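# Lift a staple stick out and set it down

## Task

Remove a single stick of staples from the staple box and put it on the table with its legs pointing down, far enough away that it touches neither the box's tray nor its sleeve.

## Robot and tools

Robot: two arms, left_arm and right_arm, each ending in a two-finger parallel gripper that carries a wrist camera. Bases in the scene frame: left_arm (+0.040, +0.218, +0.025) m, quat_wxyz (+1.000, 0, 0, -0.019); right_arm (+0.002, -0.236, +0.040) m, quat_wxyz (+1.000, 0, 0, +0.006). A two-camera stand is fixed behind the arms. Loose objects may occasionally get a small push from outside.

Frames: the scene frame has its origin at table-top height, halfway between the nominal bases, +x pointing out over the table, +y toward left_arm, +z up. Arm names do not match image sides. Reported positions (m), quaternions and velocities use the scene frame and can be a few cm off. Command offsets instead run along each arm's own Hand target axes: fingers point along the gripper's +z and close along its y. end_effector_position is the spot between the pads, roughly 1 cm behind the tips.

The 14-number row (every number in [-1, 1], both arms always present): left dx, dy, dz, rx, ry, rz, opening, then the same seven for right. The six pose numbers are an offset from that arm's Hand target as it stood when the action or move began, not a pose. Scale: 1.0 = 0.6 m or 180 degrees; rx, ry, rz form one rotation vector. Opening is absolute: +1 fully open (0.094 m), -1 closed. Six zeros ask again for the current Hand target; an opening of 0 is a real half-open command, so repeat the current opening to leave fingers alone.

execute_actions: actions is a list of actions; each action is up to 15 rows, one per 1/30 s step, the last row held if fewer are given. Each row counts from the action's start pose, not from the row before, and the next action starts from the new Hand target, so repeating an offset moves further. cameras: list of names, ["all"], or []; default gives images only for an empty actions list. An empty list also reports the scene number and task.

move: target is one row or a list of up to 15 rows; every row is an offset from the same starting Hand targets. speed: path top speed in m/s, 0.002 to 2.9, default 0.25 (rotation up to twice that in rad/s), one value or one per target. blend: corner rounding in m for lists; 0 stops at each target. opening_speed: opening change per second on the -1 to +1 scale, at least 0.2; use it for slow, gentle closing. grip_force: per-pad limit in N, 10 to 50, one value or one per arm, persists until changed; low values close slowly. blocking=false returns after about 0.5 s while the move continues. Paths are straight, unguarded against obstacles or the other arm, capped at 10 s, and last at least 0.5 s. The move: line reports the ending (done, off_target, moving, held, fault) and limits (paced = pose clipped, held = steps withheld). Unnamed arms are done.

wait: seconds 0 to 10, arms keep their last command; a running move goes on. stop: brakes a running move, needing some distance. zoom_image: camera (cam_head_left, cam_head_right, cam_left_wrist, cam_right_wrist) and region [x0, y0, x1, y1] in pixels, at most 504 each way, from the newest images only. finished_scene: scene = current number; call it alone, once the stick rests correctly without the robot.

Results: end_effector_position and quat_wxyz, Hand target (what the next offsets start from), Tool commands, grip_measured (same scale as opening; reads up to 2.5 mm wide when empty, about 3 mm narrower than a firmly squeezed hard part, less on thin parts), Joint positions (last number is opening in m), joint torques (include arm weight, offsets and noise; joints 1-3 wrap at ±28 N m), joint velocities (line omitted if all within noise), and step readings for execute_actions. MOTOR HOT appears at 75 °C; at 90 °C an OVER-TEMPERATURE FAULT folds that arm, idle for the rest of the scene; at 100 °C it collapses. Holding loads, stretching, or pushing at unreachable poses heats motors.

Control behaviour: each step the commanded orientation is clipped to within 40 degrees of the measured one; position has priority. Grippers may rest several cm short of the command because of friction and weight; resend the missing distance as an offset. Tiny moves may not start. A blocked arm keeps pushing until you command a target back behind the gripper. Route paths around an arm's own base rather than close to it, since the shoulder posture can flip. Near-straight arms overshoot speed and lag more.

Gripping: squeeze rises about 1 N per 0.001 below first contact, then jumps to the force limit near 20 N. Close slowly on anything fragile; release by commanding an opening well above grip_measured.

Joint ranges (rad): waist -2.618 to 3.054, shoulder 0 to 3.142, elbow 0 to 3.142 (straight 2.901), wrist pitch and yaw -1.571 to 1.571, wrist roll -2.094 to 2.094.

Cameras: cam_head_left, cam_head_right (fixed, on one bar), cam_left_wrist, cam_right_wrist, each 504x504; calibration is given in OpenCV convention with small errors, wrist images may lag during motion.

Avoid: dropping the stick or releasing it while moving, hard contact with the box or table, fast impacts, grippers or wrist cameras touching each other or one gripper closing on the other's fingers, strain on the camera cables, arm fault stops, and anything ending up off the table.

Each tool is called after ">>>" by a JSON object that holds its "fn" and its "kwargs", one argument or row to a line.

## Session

>>> {"fn": "execute_actions", "kwargs": {
  "actions": []
}}

>>> {"fn": "zoom_image", "kwargs": {
  "camera": "cam_head_left",
  "region": [170, 150, 330, 310]
}}

Scene clock: 0.00 s.
left_arm: end_effector_position=(+0.4490, +0.2275, +0.1603) grip_measured=+1.000 end_effector_quat_wxyz=(+0.650, -0.022, +0.760, +0.014) | right_arm: end_effector_position=(+0.4005, -0.2580, +0.1661) grip_measured=+1.000 end_effector_quat_wxyz=(+0.626, +0.056, +0.777, -0.039)
Joint positions: left_arm=[0.034 1.566 0.356 1.054 -0.053 -0.015 0.094] | right_arm=[-0.009 1.513 0.34 0.955 0.134 0.039 0.094]
Joint velocities: within noise
Joint torques (N m): no reading
Heat: left arm: 28 °C; right arm: 28 °C.
Hand target: left_arm +0.4497, +0.2275, +0.1624; +0.651, -0.022, +0.758, +0.014 | right_arm +0.4006, -0.2581, +0.1657; +0.624, +0.056, +0.779, -0.039
Tool commands: left_gripper/opening=+1.0 right_gripper/opening=+1.0
camera_calibration:
cam_left_wrist: T_world_to_cam=[[0.10295, -0.993633, 0.045776, 0.172065], [-0.514544, -0.0925835, -0.852451, 0.430893], [0.851261, 0.0642057, -0.520799, -0.221411], [0, 0, 0, 1]] pos_world=[0.392479, 0.225079, 0.244128]
cam_right_wrist: T_world_to_cam=[[-0.12956, -0.991522, 0.00995793, -0.207879], [-0.603147, 0.0708329, -0.794479, 0.430107], [0.787037, -0.108939, -0.607211, -0.157465], [0, 0, 0, 1]] pos_world=[0.356416, -0.253737, 0.248166]

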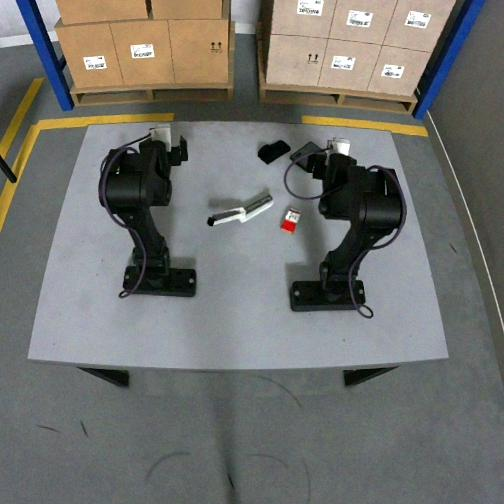

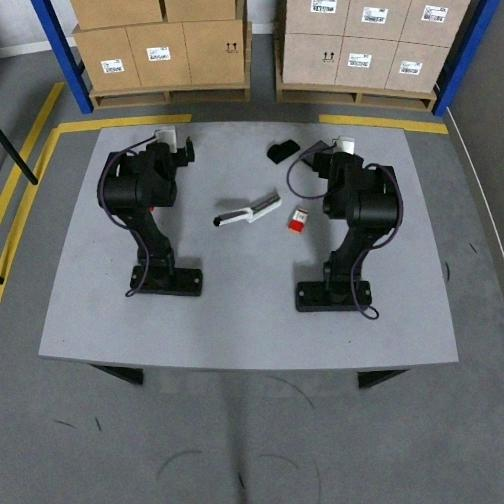

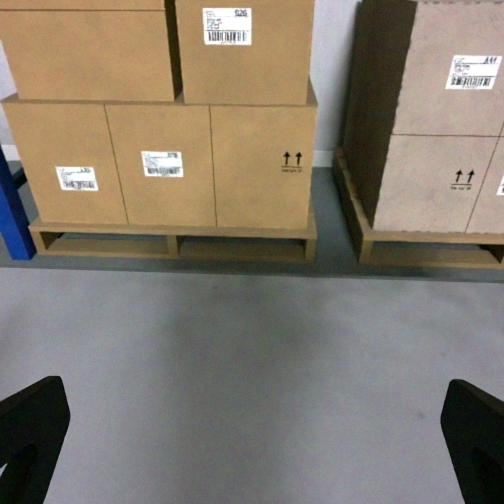

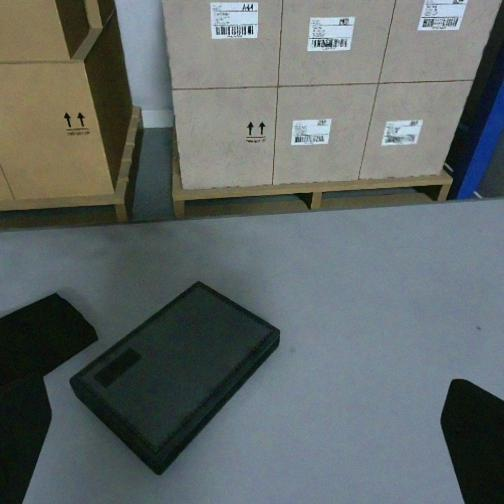

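Scaled by 3.150 from the camera's 504x504 image, which has a finer 720x720 frame.

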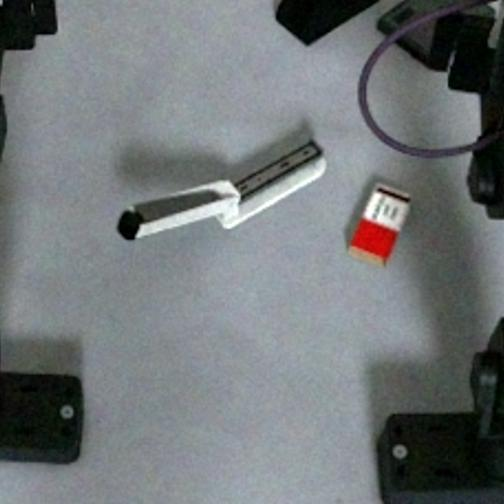

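>>> {"fn": "move", "kwargs": {
  "target": [
    [0.006,-0.2628,-0.333,0.056,0.086,0.027,1,0.06,-0.0324,-0.1463,-0.1942,0.0971,-0.1316,1],
    [0.1827,-0.6207,-0.3683,0.1115,0.1723,0.0531,1,0.1605,-0.0648,-0.2925,-0.3884,0.1943,-0.2631,0.2]
  ],
  "speed": 0.3,
  "blend": [0.05,0],
  "cameras": ["all"]
}}

Scene clock: 14.67 s.
left_arm: end_effector_position=(+0.2344, -0.1515, +0.0925) grip_measured=+1.000 end_effector_quat_wxyz=(+0.416, +0.151, +0.894, -0.071) | right_arm: end_effector_position=(+0.2015, -0.2700, +0.1057) grip_measured=+0.202 end_effector_quat_wxyz=(+0.234, -0.580, +0.760, +0.177)
Joint positions: left_arm=[-1.341 1.797 1.009 -0.244 -0.721 -0.837 0.094] | right_arm=[-0.669 1.503 0.858 -1.175 -0.547 -2.03 0.056]
Joint torques (N m): left_arm=[-0.38 -6.48 6.78 0.95 -0.48 -0.09] | right_arm=[0.23 -4.4 7.61 -0.71 -0.36 -0.04]
Heat: left arm: 31 °C; right arm: 29 °C.
Hand target: left_arm +0.2342, -0.1570, +0.0901; +0.417, +0.150, +0.894, -0.069 | right_arm +0.2049, -0.2699, +0.1098; +0.238, -0.580, +0.757, +0.183
Off the commanded pose: left_arm 0.006 m, 0 deg | right_arm 0.005 m, 1 deg.
move: done
camera_calibration:
cam_left_wrist: T_world_to_cam=[[-0.267292, -0.963585, 0.00770924, -0.0845303], [-0.856516, 0.23391, -0.460073, 0.320826], [0.441516, -0.129577, -0.887848, 0.0509796], [0, 0, 0, 1]] pos_world=[0.22969, -0.149891, 0.193517]
cam_right_wrist: T_world_to_cam=[[0.96875, -0.247705, 0.0129106, -0.265769], [-0.242627, -0.957136, -0.158185, -0.154452], [0.0515404, 0.150109, -0.987325, 0.219455], [0, 0, 0, 1]] pos_world=[0.208678, -0.246606, 0.195673]

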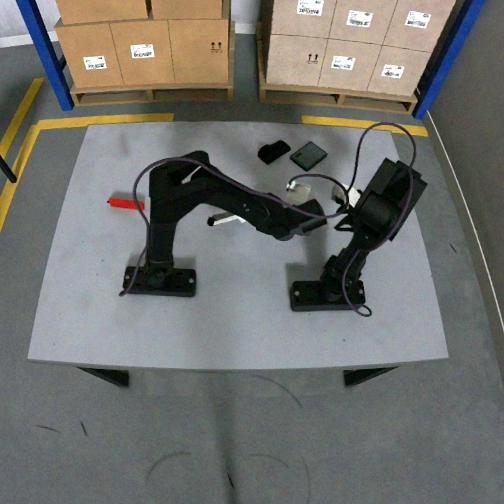

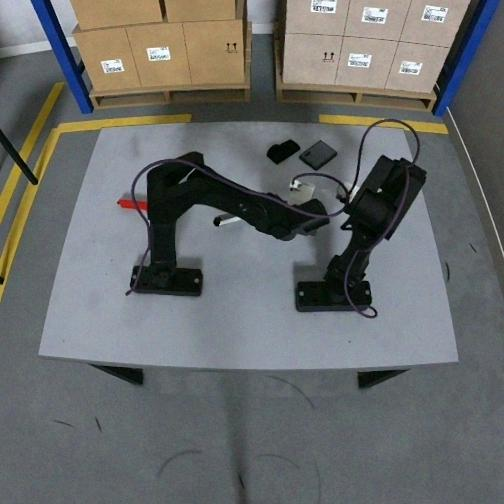

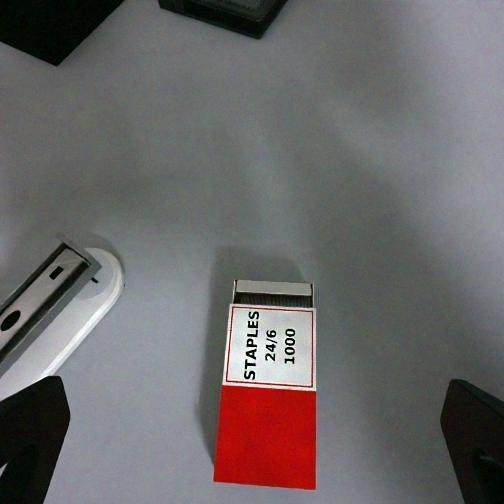

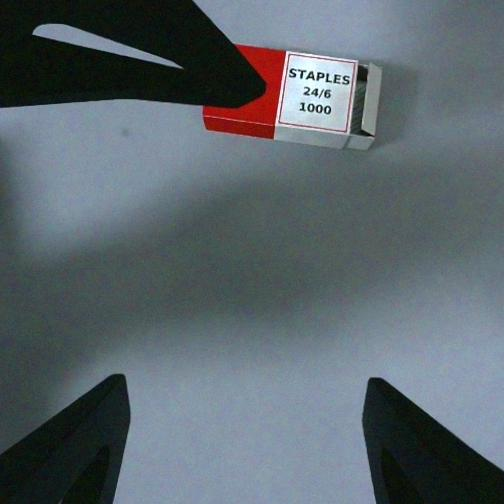

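>>> {"fn": "move", "kwargs": {
  "target": [0.064,-0.0075,0.0402,0.0098,0,0.0082,0.4,0,0,0,0,0,0,0.2],
  "speed": 0.12,
  "grip_force": [20,15],
  "cameras": ["cam_left_wrist","cam_right_wrist"]
}}

Scene clock: 20.23 s.
left_arm: end_effector_position=(+0.2290, -0.1616, +0.0550) grip_measured=+0.403 end_effector_quat_wxyz=(+0.416, +0.159, +0.891, -0.089) | right_arm: end_effector_position=(+0.2015, -0.2700, +0.1057) grip_measured=+0.202 end_effector_quat_wxyz=(+0.234, -0.580, +0.760, +0.177)
Joint positions: left_arm=[-1.354 1.893 0.942 -0.046 -0.707 -0.821 0.066] | right_arm=[-0.669 1.503 0.858 -1.175 -0.547 -2.03 0.056]
Joint torques (N m): left_arm=[-0.49 -7.01 4.11 1.1 -0.48 0.06] | right_arm=[0.24 -4.4 7.6 -0.72 -0.36 -0.05]
Heat: left arm: 31 °C; right arm: 30 °C.
Hand target: left_arm +0.2268, -0.1592, +0.0452; +0.415, +0.168, +0.891, -0.078 | right_arm +0.2049, -0.2699, +0.1098; +0.238, -0.580, +0.757, +0.183
Off the commanded pose: left_arm 0.010 m, 2 deg | right_arm 0.005 m, 1 deg.
grip_force (N): 20, 15
move: done
camera_calibration:
cam_left_wrist: T_world_to_cam=[[-0.296277, -0.954535, 0.0329196, -0.0885509], [-0.849481, 0.247601, -0.465913, 0.302247], [0.436579, -0.166004, -0.884218, 0.0137573], [0, 0, 0, 1]] pos_world=[0.224512, -0.157078, 0.155901]
cam_right_wrist: T_world_to_cam=[[0.96875, -0.247705, 0.0129106, -0.265769], [-0.242627, -0.957136, -0.158185, -0.154452], [0.0515404, 0.150109, -0.987325, 0.219455], [0, 0, 0, 1]] pos_world=[0.208678, -0.246606, 0.195673]
Images, in order (width x height): cam_left_wrist 504x504, cam_right_wrist 504x504.

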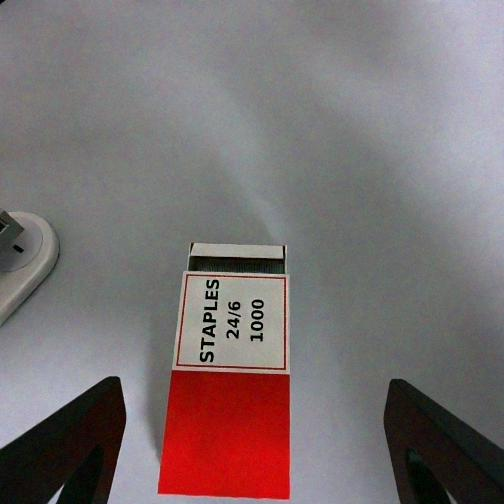

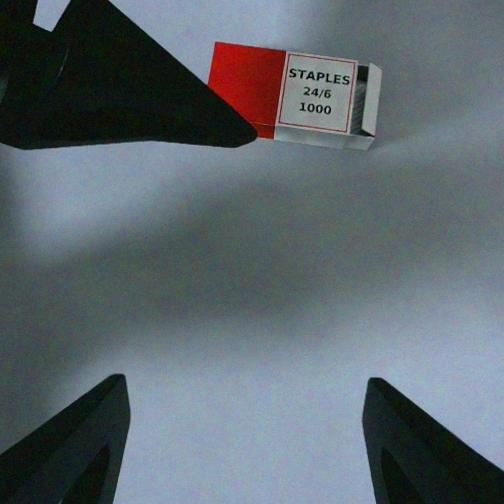

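>>> {"fn": "move", "kwargs": {
  "target": [0.05,0.0138,0.0313,0,0,0,0.3,0,0,0,0,0,0,0.2],
  "speed": 0.1,
  "cameras": ["cam_left_wrist","cam_right_wrist"]
}}

Scene clock: 22.33 s.
left_arm: end_effector_position=(+0.2274, -0.1535, +0.0205) grip_measured=+0.303 end_effector_quat_wxyz=(+0.416, +0.159, +0.891, -0.090) | right_arm: end_effector_position=(+0.2015, -0.2700, +0.1057) grip_measured=+0.202 end_effector_quat_wxyz=(+0.234, -0.580, +0.760, +0.177)
Joint positions: left_arm=[-1.354 1.97 0.864 0.111 -0.706 -0.821 0.061] | right_arm=[-0.669 1.503 0.858 -1.175 -0.547 -2.03 0.056]
Joint torques (N m): left_arm=[-0.47 -6.93 3.55 1.09 -0.48 0.05] | right_arm=[0.23 -4.37 7.61 -0.71 -0.36 -0.05]
Heat: left arm: 31 °C; right arm: 30 °C.
Hand target: left_arm +0.2252, -0.1498, +0.0102; +0.415, +0.168, +0.891, -0.078 | right_arm +0.2049, -0.2699, +0.1098; +0.238, -0.580, +0.757, +0.183
Off the commanded pose: left_arm 0.011 m, 2 deg | right_arm 0.005 m, 1 deg.
grip_force (N): 20, 15
move: off_target (left_arm)
camera_calibration:
cam_left_wrist: T_world_to_cam=[[-0.296916, -0.954246, 0.0354363, -0.0801445], [-0.849562, 0.247036, -0.466067, 0.282821], [0.435988, -0.168488, -0.88404, -0.0149924], [0, 0, 0, 1]] pos_world=[0.223014, -0.14887, 0.121399]
cam_right_wrist: T_world_to_cam=[[0.96875, -0.247705, 0.0129106, -0.265769], [-0.242627, -0.957136, -0.158185, -0.154452], [0.0515404, 0.150109, -0.987325, 0.219455], [0, 0, 0, 1]] pos_world=[0.208678, -0.246606, 0.195673]
Images, in order (width x height): cam_left_wrist 504x504, cam_right_wrist 504x504.

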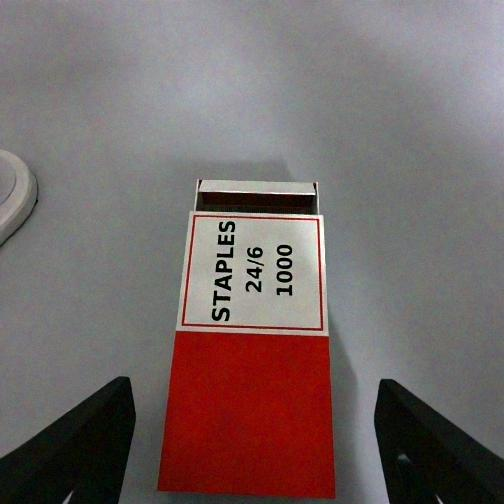

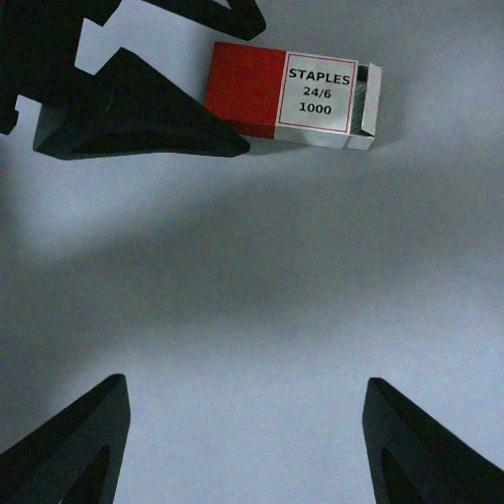

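>>> {"fn": "move", "kwargs": {
  "target": [
    [0.0038,0.0033,0.0032,0,0,0,0.3,0,0,0,0,0,0,0.2],
    [0.0038,0.0033,0.0032,0,0,0,-0.32,0,0,0,0,0,0,0.2]
  ],
  "speed": 0.1,
  "opening_speed": 0.4,
  "cameras": ["cam_left_wrist","cam_right_wrist"]
}}

Scene clock: 26.53 s.
left_arm: end_effector_position=(+0.2274, -0.1535, +0.0201) grip_measured=-0.176 end_effector_quat_wxyz=(+0.418, +0.159, +0.890, -0.093) | right_arm: end_effector_position=(+0.2015, -0.2700, +0.1057) grip_measured=+0.202 end_effector_quat_wxyz=(+0.234, -0.580, +0.760, +0.177)
Joint positions: left_arm=[-1.354 1.97 0.856 0.13 -0.706 -0.817 0.039] | right_arm=[-0.669 1.503 0.858 -1.175 -0.547 -2.03 0.056]
Joint torques (N m): left_arm=[-0.23 -6.54 3.36 1.11 -0.46 0.06] | right_arm=[0.24 -4.37 7.61 -0.71 -0.35 -0.06]
Heat: left arm: 31 °C; right arm: 30 °C.
Hand target: left_arm +0.2259, -0.1478, +0.0071; +0.415, +0.168, +0.891, -0.078 | right_arm +0.2049, -0.2699, +0.1098; +0.238, -0.580, +0.757, +0.183
Off the commanded pose: left_arm 0.014 m, 2 deg | right_arm 0.005 m, 1 deg.
grip_force (N): 20, 15
move: off_target (left_arm); target 2's new opening was sent with left_arm's hand 0.014 m and 2 deg from that target
camera_calibration:
cam_left_wrist: T_world_to_cam=[[-0.299262, -0.953293, 0.0409253, -0.0795331], [-0.847672, 0.245924, -0.470078, 0.282092], [0.438057, -0.175368, -0.881676, -0.016865], [0, 0, 0, 1]] pos_world=[0.222708, -0.148149, 0.120991]
cam_right_wrist: T_world_to_cam=[[0.96875, -0.247705, 0.0129106, -0.265769], [-0.242627, -0.957136, -0.158185, -0.154452], [0.0515404, 0.150109, -0.987325, 0.219455], [0, 0, 0, 1]] pos_world=[0.208678, -0.246606, 0.195673]
Images, in order (width x height): cam_left_wrist 504x504, cam_right_wrist 504x504.

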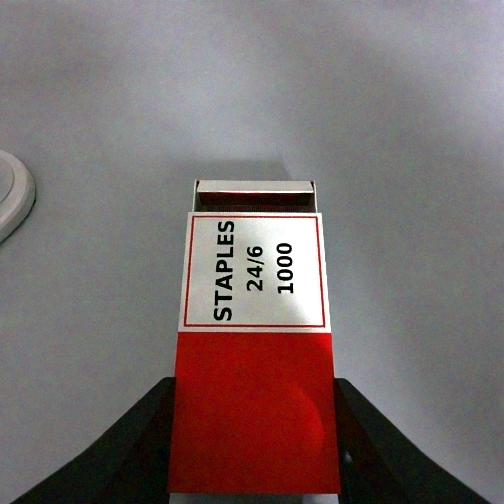

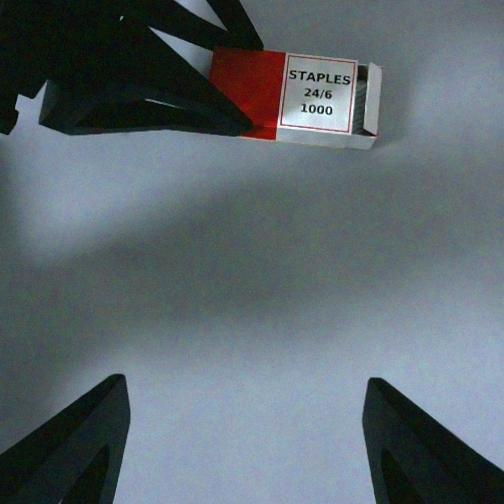

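>>> {"fn": "move", "kwargs": {
  "target": [0.017,0.0257,-0.0358,0.3562,0,0.299,-0.32,0,0,0,0,0,0,0.2],
  "speed": 0.2,
  "cameras": ["all"]
}}

Scene clock: 32.17 s.
left_arm: end_effector_position=(+0.2131, -0.1267, +0.0202) grip_measured=-0.177 end_effector_quat_wxyz=(+0.274, +0.719, +0.550, -0.325) | right_arm: end_effector_position=(+0.2015, -0.2700, +0.1057) grip_measured=+0.202 end_effector_quat_wxyz=(+0.234, -0.580, +0.760, +0.177)
Joint positions: left_arm=[-0.767 1.879 0.718 0.179 0.695 0.812 0.039] | right_arm=[-0.669 1.503 0.858 -1.175 -0.547 -2.03 0.056]
Joint torques (N m): left_arm=[0.46 -5.65 5.11 0.78 0.64 0.08] | right_arm=[0.24 -4.38 7.61 -0.72 -0.35 -0.05]
Heat: left arm: 31 °C; right arm: 30 °C.
Hand target: left_arm +0.2101, -0.1251, +0.0132; +0.257, +0.719, +0.552, -0.335 | right_arm +0.2049, -0.2699, +0.1098; +0.238, -0.580, +0.757, +0.183
Off the commanded pose: left_arm 0.008 m, 2 deg | right_arm 0.005 m, 1 deg.
grip_force (N): 20, 15
move: done
camera_calibration:
cam_left_wrist: T_world_to_cam=[[-0.98287, 0.181949, -0.0293435, 0.232716], [0.174315, 0.866064, -0.468559, 0.124124], [-0.0598405, -0.465648, -0.882945, 0.0634467], [0, 0, 0, 1]] pos_world=[0.21089, -0.120298, 0.121008]
cam_right_wrist: T_world_to_cam=[[0.96875, -0.247705, 0.0129106, -0.265769], [-0.242627, -0.957136, -0.158185, -0.154452], [0.0515404, 0.150109, -0.987325, 0.219455], [0, 0, 0, 1]] pos_world=[0.208678, -0.246606, 0.195673]

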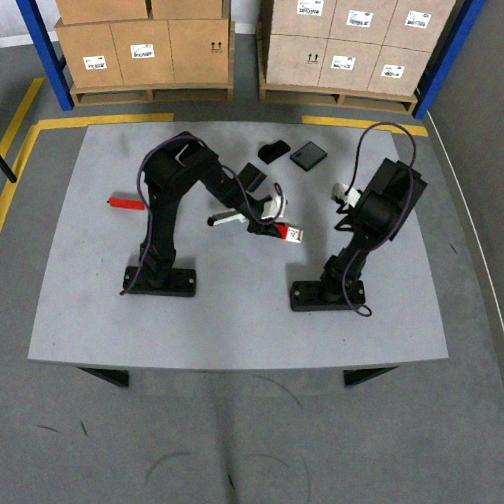

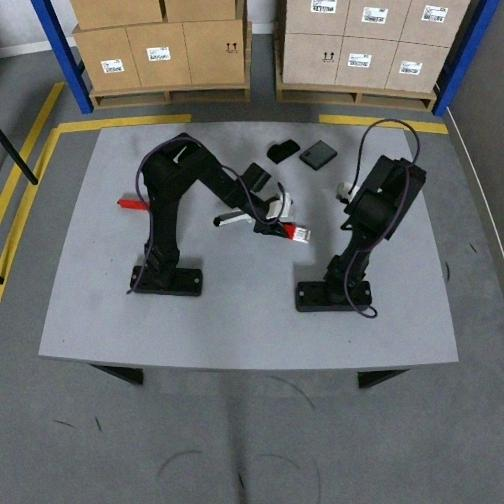

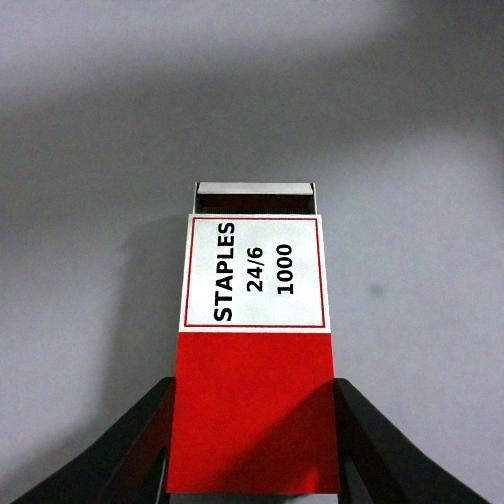

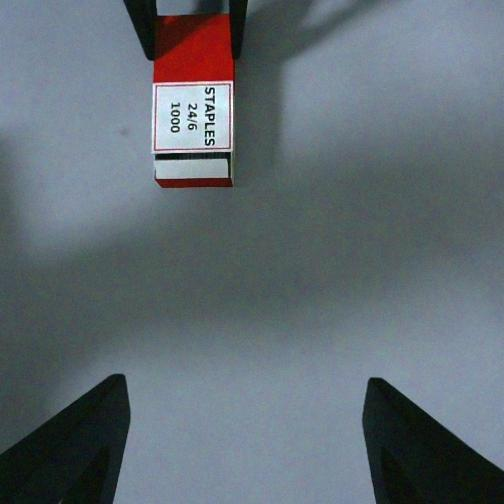

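>>> {"fn": "move", "kwargs": {
  "target": [
    [0,0,0,0,0,0,-0.32,-0.0288,0.0467,0.1175,-0.0064,0,-0.0091,0.2],
    [0,0,0,0,0,0,-0.32,-0.0318,0.0533,0.197,-0.0064,0,-0.0091,0.2]
  ],
  "speed": [0.15,0.1],
  "blend": [0.01,0],
  "cameras": ["cam_left_wrist","cam_right_wrist"]
}}

Scene clock: 37.03 s.
left_arm: end_effector_position=(+0.2132, -0.1267, +0.0202) grip_measured=-0.177 end_effector_quat_wxyz=(+0.274, +0.719, +0.550, -0.325) | right_arm: end_effector_position=(+0.2019, -0.1875, +0.0272) grip_measured=+0.202 end_effector_quat_wxyz=(+0.234, -0.598, +0.748, +0.171)
Joint positions: left_arm=[-0.767 1.879 0.718 0.179 0.695 0.813 0.039] | right_arm=[-0.287 1.489 0.485 -0.574 -0.588 -1.626 0.056]
Joint torques (N m): left_arm=[0.47 -5.64 5.12 0.78 0.63 0.1] | right_arm=[0.59 -3.71 3.11 0.14 -0.49 0.04]
Heat: left arm: 31 °C; right arm: 30 °C.
Hand target: left_arm +0.2102, -0.1252, +0.0132; +0.257, +0.719, +0.552, -0.335 | right_arm +0.1956, -0.1811, +0.0238; +0.235, -0.594, +0.747, +0.187
Off the commanded pose: left_arm 0.008 m, 2 deg | right_arm 0.009 m, 2 deg.
grip_force (N): 20, 15
move: done
camera_calibration:
cam_left_wrist: T_world_to_cam=[[-0.982774, 0.182377, -0.0298833, 0.232815], [0.174947, 0.865969, -0.468499, 0.124019], [-0.0595657, -0.465657, -0.882958, 0.0634775], [0, 0, 0, 1]] pos_world=[0.210889, -0.120298, 0.121108]
cam_right_wrist: T_world_to_cam=[[0.977207, -0.209657, 0.0333367, -0.239819], [-0.202526, -0.96777, -0.149683, -0.0981362], [0.0636443, 0.13952, -0.988172, 0.125156], [0, 0, 0, 1]] pos_world=[0.206513, -0.162715, 0.116981]
Images, in order (width x height): cam_left_wrist 504x504, cam_right_wrist 504x504.

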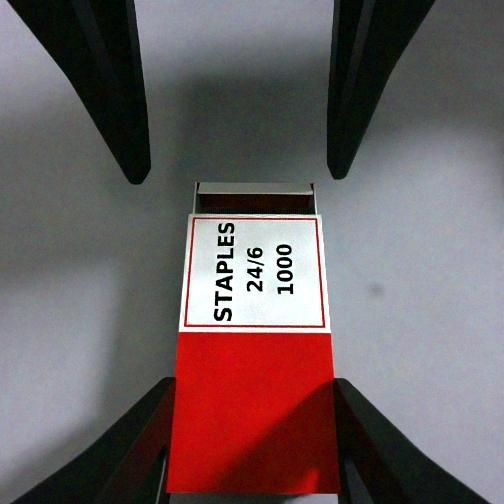

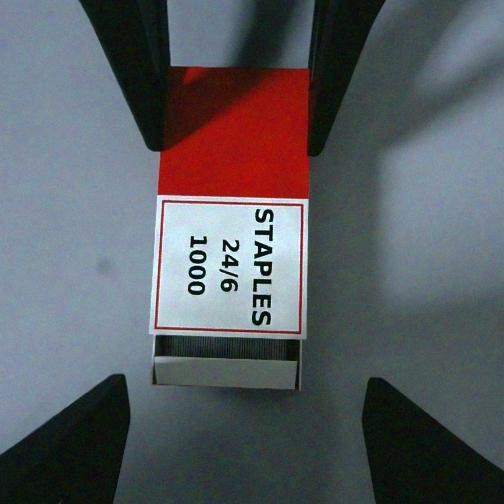

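>>> {"fn": "move", "kwargs": {
  "target": [0,0,0,0,0,0,-0.32,0.0003,0.0072,0.0191,0,0,0,0.2],
  "speed": 0.06,
  "cameras": ["cam_left_wrist","cam_right_wrist"]
}}

Scene clock: 39.00 s.
left_arm: end_effector_position=(+0.2132, -0.1267, +0.0202) grip_measured=-0.177 end_effector_quat_wxyz=(+0.274, +0.719, +0.550, -0.325) | right_arm: end_effector_position=(+0.1991, -0.1801, +0.0174) grip_measured=+0.202 end_effector_quat_wxyz=(+0.234, -0.597, +0.748, +0.171)
Joint positions: left_arm=[-0.767 1.879 0.718 0.179 0.695 0.813 0.039] | right_arm=[-0.251 1.504 0.443 -0.492 -0.588 -1.582 0.056]
Joint torques (N m): left_arm=[0.46 -5.65 5.12 0.78 0.64 0.1] | right_arm=[0.61 -3.56 3.06 0.26 -0.49 0.07]
Heat: left arm: 31 °C; right arm: 30 °C.
Hand target: left_arm +0.2102, -0.1252, +0.0132; +0.257, +0.719, +0.552, -0.335 | right_arm +0.1929, -0.1739, +0.0144; +0.235, -0.594, +0.747, +0.187
Off the commanded pose: left_arm 0.008 m, 2 deg | right_arm 0.009 m, 2 deg.
grip_force (N): 20, 15
move: done
camera_calibration:
cam_left_wrist: T_world_to_cam=[[-0.982774, 0.182377, -0.0298833, 0.232815], [0.174947, 0.865969, -0.468499, 0.124019], [-0.0595657, -0.465657, -0.882958, 0.0634775], [0, 0, 0, 1]] pos_world=[0.210889, -0.120298, 0.121108]
cam_right_wrist: T_world_to_cam=[[0.977085, -0.210193, 0.0335316, -0.235286], [-0.203018, -0.96764, -0.149854, -0.0928695], [0.0639448, 0.139613, -0.988139, 0.114567], [0, 0, 0, 1]] pos_world=[0.203714, -0.155315, 0.107181]
Images, in order (width x height): cam_left_wrist 504x504, cam_right_wrist 504x504.

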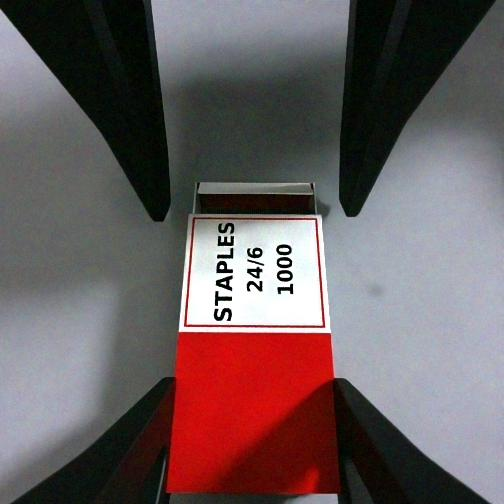

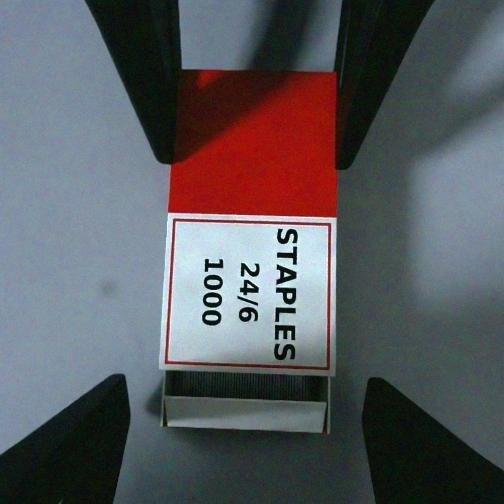

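>>> {"fn": "move", "kwargs": {
  "target": [
    [0,0,0,0,0,0,-0.32,0.0055,0,-0.0038,0,0,0,0.0],
    [0,0,0,0,0,0,-0.32,0.0055,0,-0.0038,0,0,0,0.02]
  ],
  "speed": 0.06,
  "opening_speed": 0.4,
  "cameras": ["cam_left_wrist","cam_right_wrist"]
}}

Scene clock: 42.00 s.
left_arm: end_effector_position=(+0.2132, -0.1267, +0.0202) grip_measured=-0.177 end_effector_quat_wxyz=(+0.274, +0.719, +0.550, -0.325) | right_arm: end_effector_position=(+0.1997, -0.1819, +0.0174) grip_measured=+0.018 end_effector_quat_wxyz=(+0.236, -0.600, +0.746, +0.168)
Joint positions: left_arm=[-0.767 1.879 0.718 0.179 0.695 0.813 0.039] | right_arm=[-0.26 1.504 0.443 -0.491 -0.588 -1.598 0.048]
Joint torques (N m): left_arm=[0.46 -5.65 5.12 0.78 0.63 0.1] | right_arm=[-0.64 -3.22 3.36 0.05 -0.5 -0.04]
Heat: left arm: 31 °C; right arm: 30 °C.
Hand target: left_arm +0.2102, -0.1252, +0.0132; +0.257, +0.719, +0.552, -0.335 | right_arm +0.1920, -0.1779, +0.0143; +0.235, -0.594, +0.747, +0.187
Off the commanded pose: left_arm 0.008 m, 2 deg | right_arm 0.009 m, 2 deg.
grip_force (N): 20, 15
move: done
camera_calibration:
cam_left_wrist: T_world_to_cam=[[-0.982774, 0.182377, -0.0298833, 0.232815], [0.174947, 0.865969, -0.468499, 0.124019], [-0.0595657, -0.465657, -0.882958, 0.0634775], [0, 0, 0, 1]] pos_world=[0.210889, -0.120298, 0.121108]
cam_right_wrist: T_world_to_cam=[[0.977625, -0.205955, 0.0428121, -0.235798], [-0.197574, -0.968863, -0.149228, -0.0958429], [0.0722134, 0.137431, -0.987875, 0.112763], [0, 0, 0, 1]] pos_world=[0.203443, -0.156919, 0.107188]
Images, in order (width x height): cam_left_wrist 504x504, cam_right_wrist 504x504.

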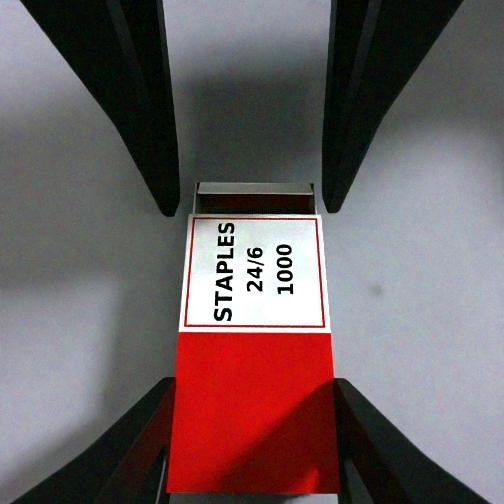

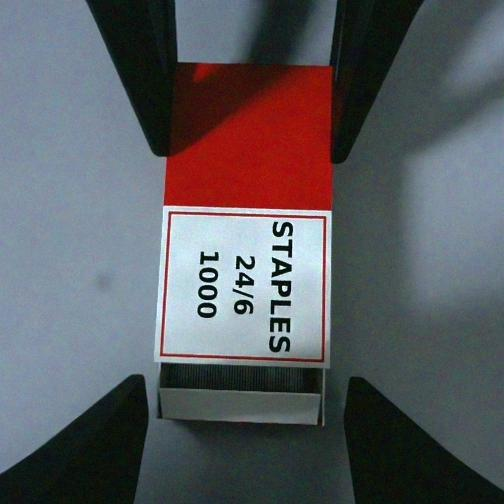

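>>> {"fn": "move", "kwargs": {
  "target": [
    [0,0,0,0,0,0,-0.32,0,0,0,0,0,0,-0.36],
    [0,0,0,0,0,0,-0.32,0.0887,0,-0.0622,0,0,0,-0.36]
  ],
  "speed": 0.05,
  "opening_speed": 0.4,
  "cameras": ["cam_left_wrist","cam_right_wrist"]
}}

Scene clock: 46.00 s.
left_arm: end_effector_position=(+0.2087, -0.1311, +0.0257) grip_measured=-0.178 end_effector_quat_wxyz=(+0.276, +0.719, +0.539, -0.341) | right_arm: end_effector_position=(+0.1775, -0.2304, +0.0181) grip_measured=-0.217 end_effector_quat_wxyz=(+0.253, -0.587, +0.744, +0.195)
Joint positions: left_arm=[-0.771 1.879 0.725 0.18 0.73 0.813 0.039] | right_arm=[-0.61 1.627 0.516 -0.717 -0.604 -2.014 0.037]
Joint torques (N m): left_arm=[0.76 -5.74 4.59 0.74 0.24 0.1] | right_arm=[-1.29 -3.99 5.68 -0.55 0.15 -0.12]
Heat: left arm: 31 °C; right arm: 30 °C.
Hand target: left_arm +0.2102, -0.1252, +0.0132; +0.257, +0.719, +0.552, -0.335 | right_arm +0.1774, -0.2412, +0.0145; +0.235, -0.593, +0.747, +0.187
Off the commanded pose: left_arm 0.014 m, 3 deg | right_arm 0.011 m, 2 deg.
grip_force (N): 20, 15
move: off_target (left_arm, right_arm)
camera_calibration:
cam_left_wrist: T_world_to_cam=[[-0.978557, 0.204968, -0.0203691, 0.231171], [0.188114, 0.849024, -0.493732, 0.126777], [-0.0839055, -0.486976, -0.869376, 0.0679328], [0, 0, 0, 1]] pos_world=[0.208065, -0.121938, 0.126362]
cam_right_wrist: T_world_to_cam=[[0.975678, -0.218551, 0.0169692, -0.226146], [-0.210145, -0.954559, -0.211319, -0.140442], [0.0623822, 0.202613, -0.97727, 0.138219], [0, 0, 0, 1]] pos_world=[0.18251, -0.21149, 0.109236]
Images, in order (width x height): cam_left_wrist 504x504, cam_right_wrist 504x504.

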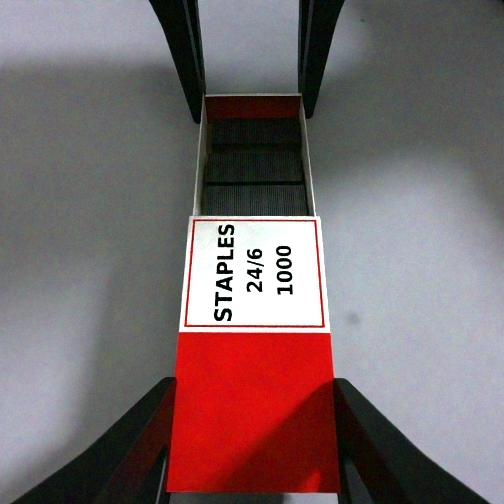

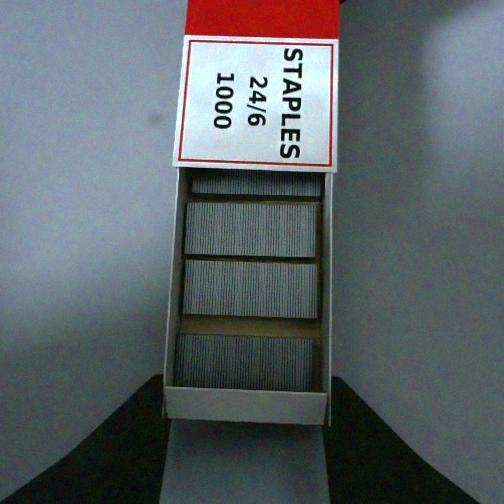

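>>> {"fn": "zoom_image", "kwargs": {
  "camera": "cam_right_wrist",
  "region": [150, 160, 350, 430]
}}

>>> {"fn": "zoom_image", "kwargs": {
  "camera": "cam_left_wrist",
  "region": [170, 80, 340, 230]
}}

Scaled by 1.867 from the camera's 504x504 image, which has a finer 720x720 frame.

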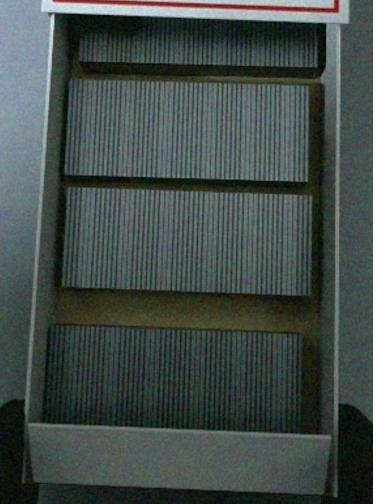

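Scaled by 2.965 from the camera's 504x504 image, which has a finer 720x720 frame.

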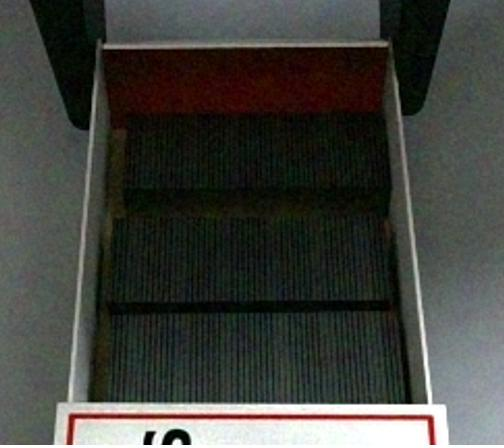

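>>> {"fn": "move", "kwargs": {
  "target": [
    [0,0,0,0,0,0,-0.32,-0.0109,0,0.0077,0,0,0,-0.36],
    [0,0,0,0,0,0,0.1,-0.0109,0,0.0077,0,0,0,0.1],
    [0,0,-0.15,0,0,0,0.1,-0.0778,0,-0.0879,0,0,0,0.1],
    [0,0,-0.25,0,0,0,0.1,-0.1407,0.001,-0.0753,0.1523,0.1523,0.483,-0.5]
  ],
  "speed": [0.05,0.05,0.15,0.25],
  "blend": [0,0,0.01,0],
  "cameras": ["all"]
}}

>>> {"fn": "zoom_image", "kwargs": {
  "camera": "cam_right_wrist",
  "region": [120, 170, 390, 400]
}}

Scene clock: 61.13 s.
left_arm: end_effector_position=(+0.2356, -0.0110, +0.0932) grip_measured=+0.097 end_effector_quat_wxyz=(+0.234, +0.719, +0.563, -0.334) | right_arm: end_effector_position=(+0.1807, -0.1995, +0.0943) grip_measured=-0.498 end_effector_quat_wxyz=(-0.005, +0.114, +0.993, +0.003)
Joint positions: left_arm=[-0.373 1.595 0.842 -0.689 0.833 1.346 0.052] | right_arm=[0.177 1.267 0.762 -1.074 -0.008 0.418 0.024]
Joint torques (N m): left_arm=[0.59 -8.55 6.23 0.2 0.83 0.1] | right_arm=[0.61 -3.04 8.66 -0.09 0.1 0.07]
Heat: left arm: 30 °C; right arm: 30 °C.
Hand target: left_arm +0.2400, -0.0142, +0.1097; +0.257, +0.719, +0.552, -0.335 | right_arm +0.1865, -0.1988, +0.0999; +0.000, +0.114, +0.994, +0.000
Off the commanded pose: left_arm 0.017 m, 3 deg | right_arm 0.008 m, 1 deg.
grip_force (N): 20, 15
move: off_target (left_arm); target 2's new opening was sent with left_arm's hand 0.012 m and 2 deg from that target
camera_calibration:
cam_left_wrist: T_world_to_cam=[[-0.980299, 0.192749, 0.0431469, 0.22865], [0.155924, 0.889268, -0.429989, 0.0552615], [-0.121249, -0.41479, -0.901803, 0.2], [0, 0, 0, 1]] pos_world=[0.239778, -0.0102562, 0.194257]
cam_right_wrist: T_world_to_cam=[[-0.207465, -0.978224, -0.00605691, -0.159496], [-0.882361, 0.184454, 0.432915, 0.193799], [-0.422371, 0.0951592, -0.901414, 0.265246], [0, 0, 0, 1]] pos_world=[0.249943, -0.21701, 0.154232]

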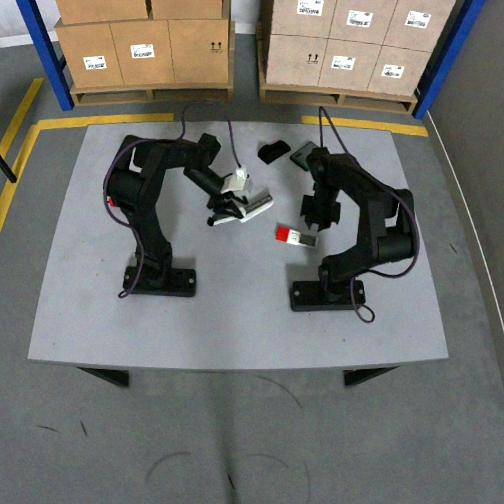

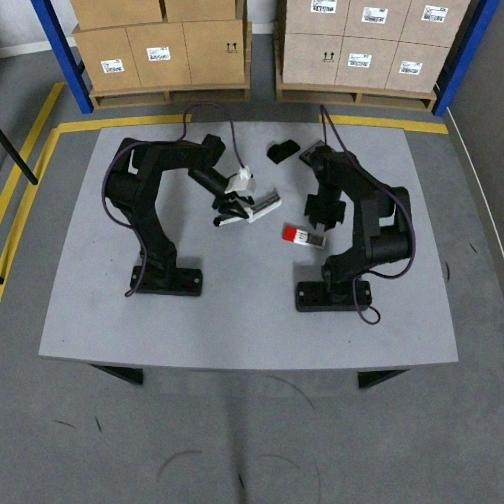

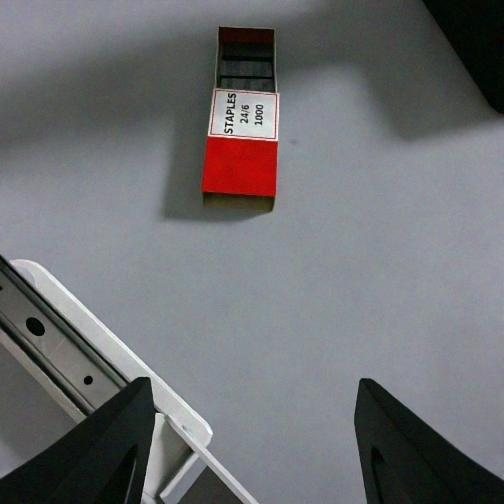

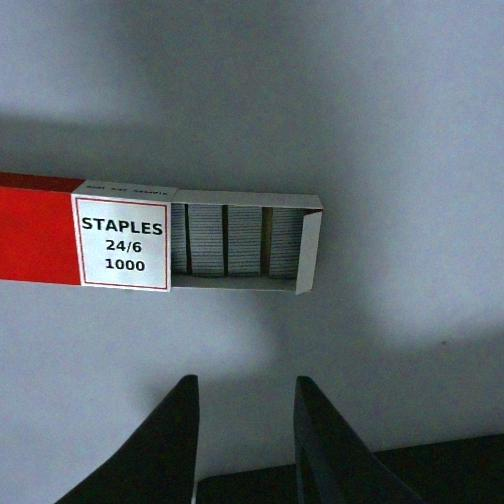

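Scaled by 1.867 from the camera's 504x504 image, which has a finer 720x720 frame.

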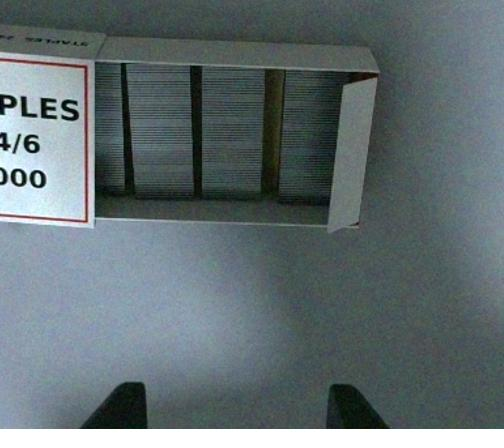

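>>> {"fn": "move", "kwargs": {
  "target": [0,0,0,0,0,0,0.1,-0.001,-0.0044,0.1033,0,0,0.0111,-0.95],
  "speed": 0.12,
  "cameras": ["cam_right_wrist","cam_left_wrist"]
}}

>>> {"fn": "zoom_image", "kwargs": {
  "camera": "cam_right_wrist",
  "region": [150, 270, 390, 484]
}}

Scene clock: 70.67 s.
left_arm: end_effector_position=(+0.2356, -0.0110, +0.0932) grip_measured=+0.097 end_effector_quat_wxyz=(+0.234, +0.719, +0.563, -0.334) | right_arm: end_effector_position=(+0.1891, -0.1980, +0.0438) grip_measured=-0.948 end_effector_quat_wxyz=(+0.004, +0.125, +0.992, +0.005)
Joint positions: left_arm=[-0.373 1.595 0.842 -0.689 0.833 1.346 0.052] | right_arm=[0.177 1.373 0.622 -0.809 -0.008 0.439 0.002]
Joint torques (N m): left_arm=[0.59 -8.55 6.23 0.2 0.82 0.1] | right_arm=[-0.73 -3.45 4.22 0.27 0.11 0.07]
Heat: left arm: 29 °C; right arm: 31 °C.
Hand target: left_arm +0.2400, -0.0142, +0.1097; +0.257, +0.719, +0.552, -0.335 | right_arm +0.1865, -0.2016, +0.0378; +0.000, +0.131, +0.991, -0.001
Off the commanded pose: left_arm 0.017 m, 3 deg | right_arm 0.007 m, 1 deg.
grip_force (N): 20, 15
move: off_target (left_arm)
camera_calibration:
cam_left_wrist: T_world_to_cam=[[-0.980299, 0.192749, 0.0431469, 0.22865], [0.155924, 0.889268, -0.429989, 0.0552615], [-0.121249, -0.41479, -0.901803, 0.2], [0, 0, 0, 1]] pos_world=[0.239778, -0.0102562, 0.194257]
cam_right_wrist: T_world_to_cam=[[-0.227416, -0.973708, -0.01324, -0.151573], [-0.886297, 0.20133, 0.417066, 0.227511], [-0.403435, 0.106582, -0.90878, 0.222166], [0, 0, 0, 1]] pos_world=[0.256802, -0.217071, 0.105006]
Images, in order (width x height): cam_left_wrist 504x504, cam_right_wrist 504x504.

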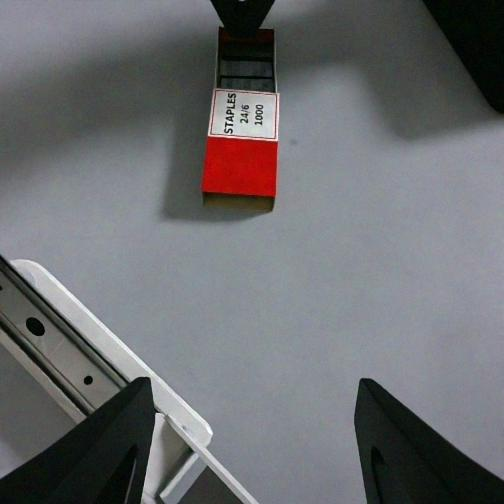

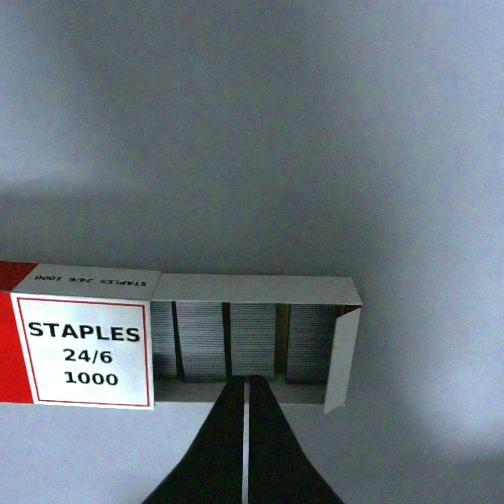

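Scaled by 2.100 from the camera's 504x504 image, which has a finer 720x720 frame.

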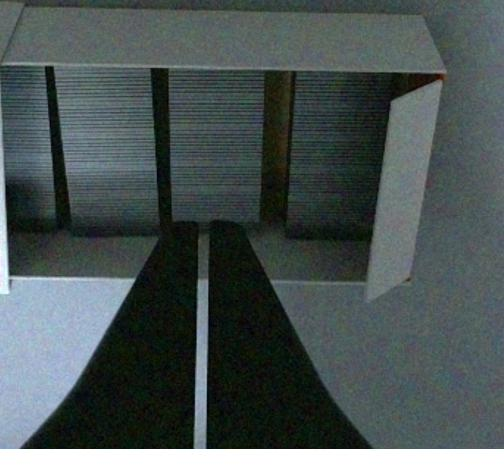

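>>> {"fn": "move", "kwargs": {
  "target": [
    [0,0,0,0,0,0,0.1,0,0,0.0383,0,0,0,-0.95],
    [0,0,0,0,0,0,0.1,0,0,0.046,0,0,0,-0.95]
  ],
  "speed": [0.05,0.02],
  "cameras": ["cam_right_wrist"]
}}

>>> {"fn": "zoom_image", "kwargs": {
  "camera": "cam_right_wrist",
  "region": [150, 290, 390, 504]
}}

Scene clock: 73.67 s.
left_arm: end_effector_position=(+0.2356, -0.0110, +0.0932) grip_measured=+0.097 end_effector_quat_wxyz=(+0.234, +0.719, +0.563, -0.334) | right_arm: end_effector_position=(+0.1904, -0.1977, +0.0184) grip_measured=-0.948 end_effector_quat_wxyz=(+0.005, +0.125, +0.992, +0.006)
Joint positions: left_arm=[-0.373 1.595 0.842 -0.689 0.833 1.346 0.052] | right_arm=[0.177 1.449 0.562 -0.672 -0.008 0.439 0.002]
Joint torques (N m): left_arm=[0.59 -8.54 6.23 0.2 0.83 0.1] | right_arm=[-0.72 -3.33 3.28 0.4 0.1 0.07]
Heat: left arm: 30 °C; right arm: 31 °C.
Hand target: left_arm +0.2400, -0.0142, +0.1097; +0.257, +0.719, +0.552, -0.335 | right_arm +0.1864, -0.2017, +0.0102; +0.000, +0.131, +0.991, -0.001
Off the commanded pose: left_arm 0.017 m, 3 deg | right_arm 0.010 m, 1 deg.
grip_force (N): 20, 15
move: off_target (left_arm)
camera_calibration:
cam_right_wrist: T_world_to_cam=[[-0.227739, -0.973624, -0.0138568, -0.151264], [-0.886854, 0.201525, 0.415784, 0.239469], [-0.402025, 0.106979, -0.909358, 0.199445], [0, 0, 0, 1]] pos_world=[0.258107, -0.21687, 0.0797036]
Images, in order (width x height): cam_right_wrist 504x504.

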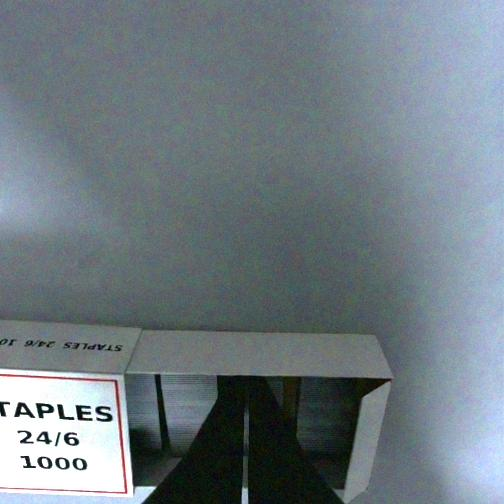

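Scaled by 2.100 from the camera's 504x504 image, which has a finer 720x720 frame.

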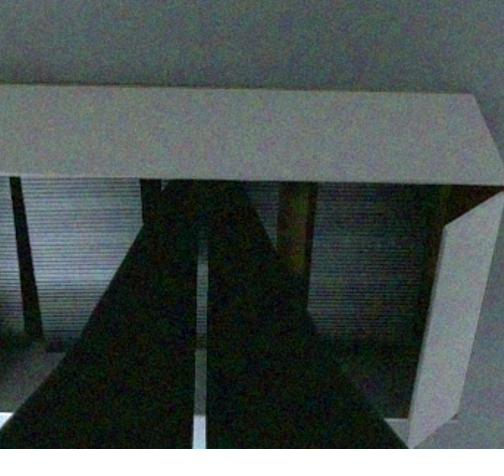

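>>> {"fn": "move", "kwargs": {
  "target": [
    [0,0,0,0,0,0,0.1,0,0,0.0045,0,0,0,-0.95],
    [0,0,0,0,0,0,0.1,0,-0.015,0.0045,0,0,0,-0.95]
  ],
  "speed": [0.03,0.03],
  "cameras": ["cam_right_wrist"]
}}

>>> {"fn": "zoom_image", "kwargs": {
  "camera": "cam_right_wrist",
  "region": [150, 290, 390, 504]
}}

Scene clock: 76.70 s.
left_arm: end_effector_position=(+0.2356, -0.0110, +0.0932) grip_measured=+0.097 end_effector_quat_wxyz=(+0.234, +0.719, +0.563, -0.334) | right_arm: end_effector_position=(+0.1904, -0.1989, +0.0182) grip_measured=-0.948 end_effector_quat_wxyz=(+0.000, +0.127, +0.992, +0.021)
Joint positions: left_arm=[-0.373 1.595 0.842 -0.689 0.833 1.346 0.052] | right_arm=[0.141 1.449 0.56 -0.67 -0.04 0.407 0.002]
Joint torques (N m): left_arm=[0.61 -8.55 6.24 0.2 0.83 0.1] | right_arm=[-1.24 -3.96 2.02 0.47 0.4 -0.05]
Heat: left arm: 30 °C; right arm: 30 °C.
Hand target: left_arm +0.2400, -0.0142, +0.1097; +0.257, +0.719, +0.552, -0.335 | right_arm +0.1841, -0.2103, +0.0076; +0.000, +0.131, +0.991, -0.001
Off the commanded pose: left_arm 0.017 m, 3 deg | right_arm 0.017 m, 3 deg.
grip_force (N): 20, 15
move: off_target (left_arm, right_arm)
camera_calibration:
cam_right_wrist: T_world_to_cam=[[-0.23163, -0.971831, -0.0435002, -0.150707], [-0.883958, 0.191595, 0.426509, 0.237014], [-0.40616, 0.137245, -0.903437, 0.206041], [0, 0, 0, 1]] pos_world=[0.258288, -0.220151, 0.0785004]
Images, in order (width x height): cam_right_wrist 504x504.

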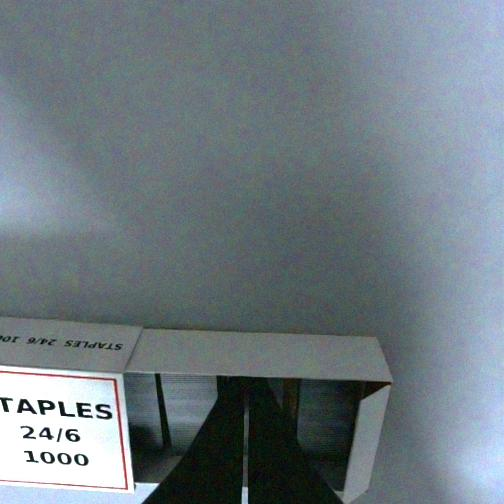

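Scaled by 2.100 from the camera's 504x504 image, which has a finer 720x720 frame.

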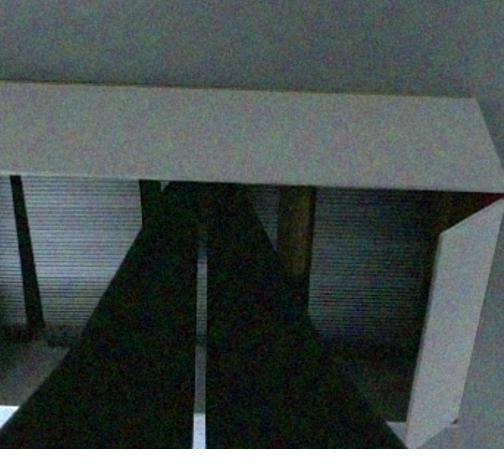

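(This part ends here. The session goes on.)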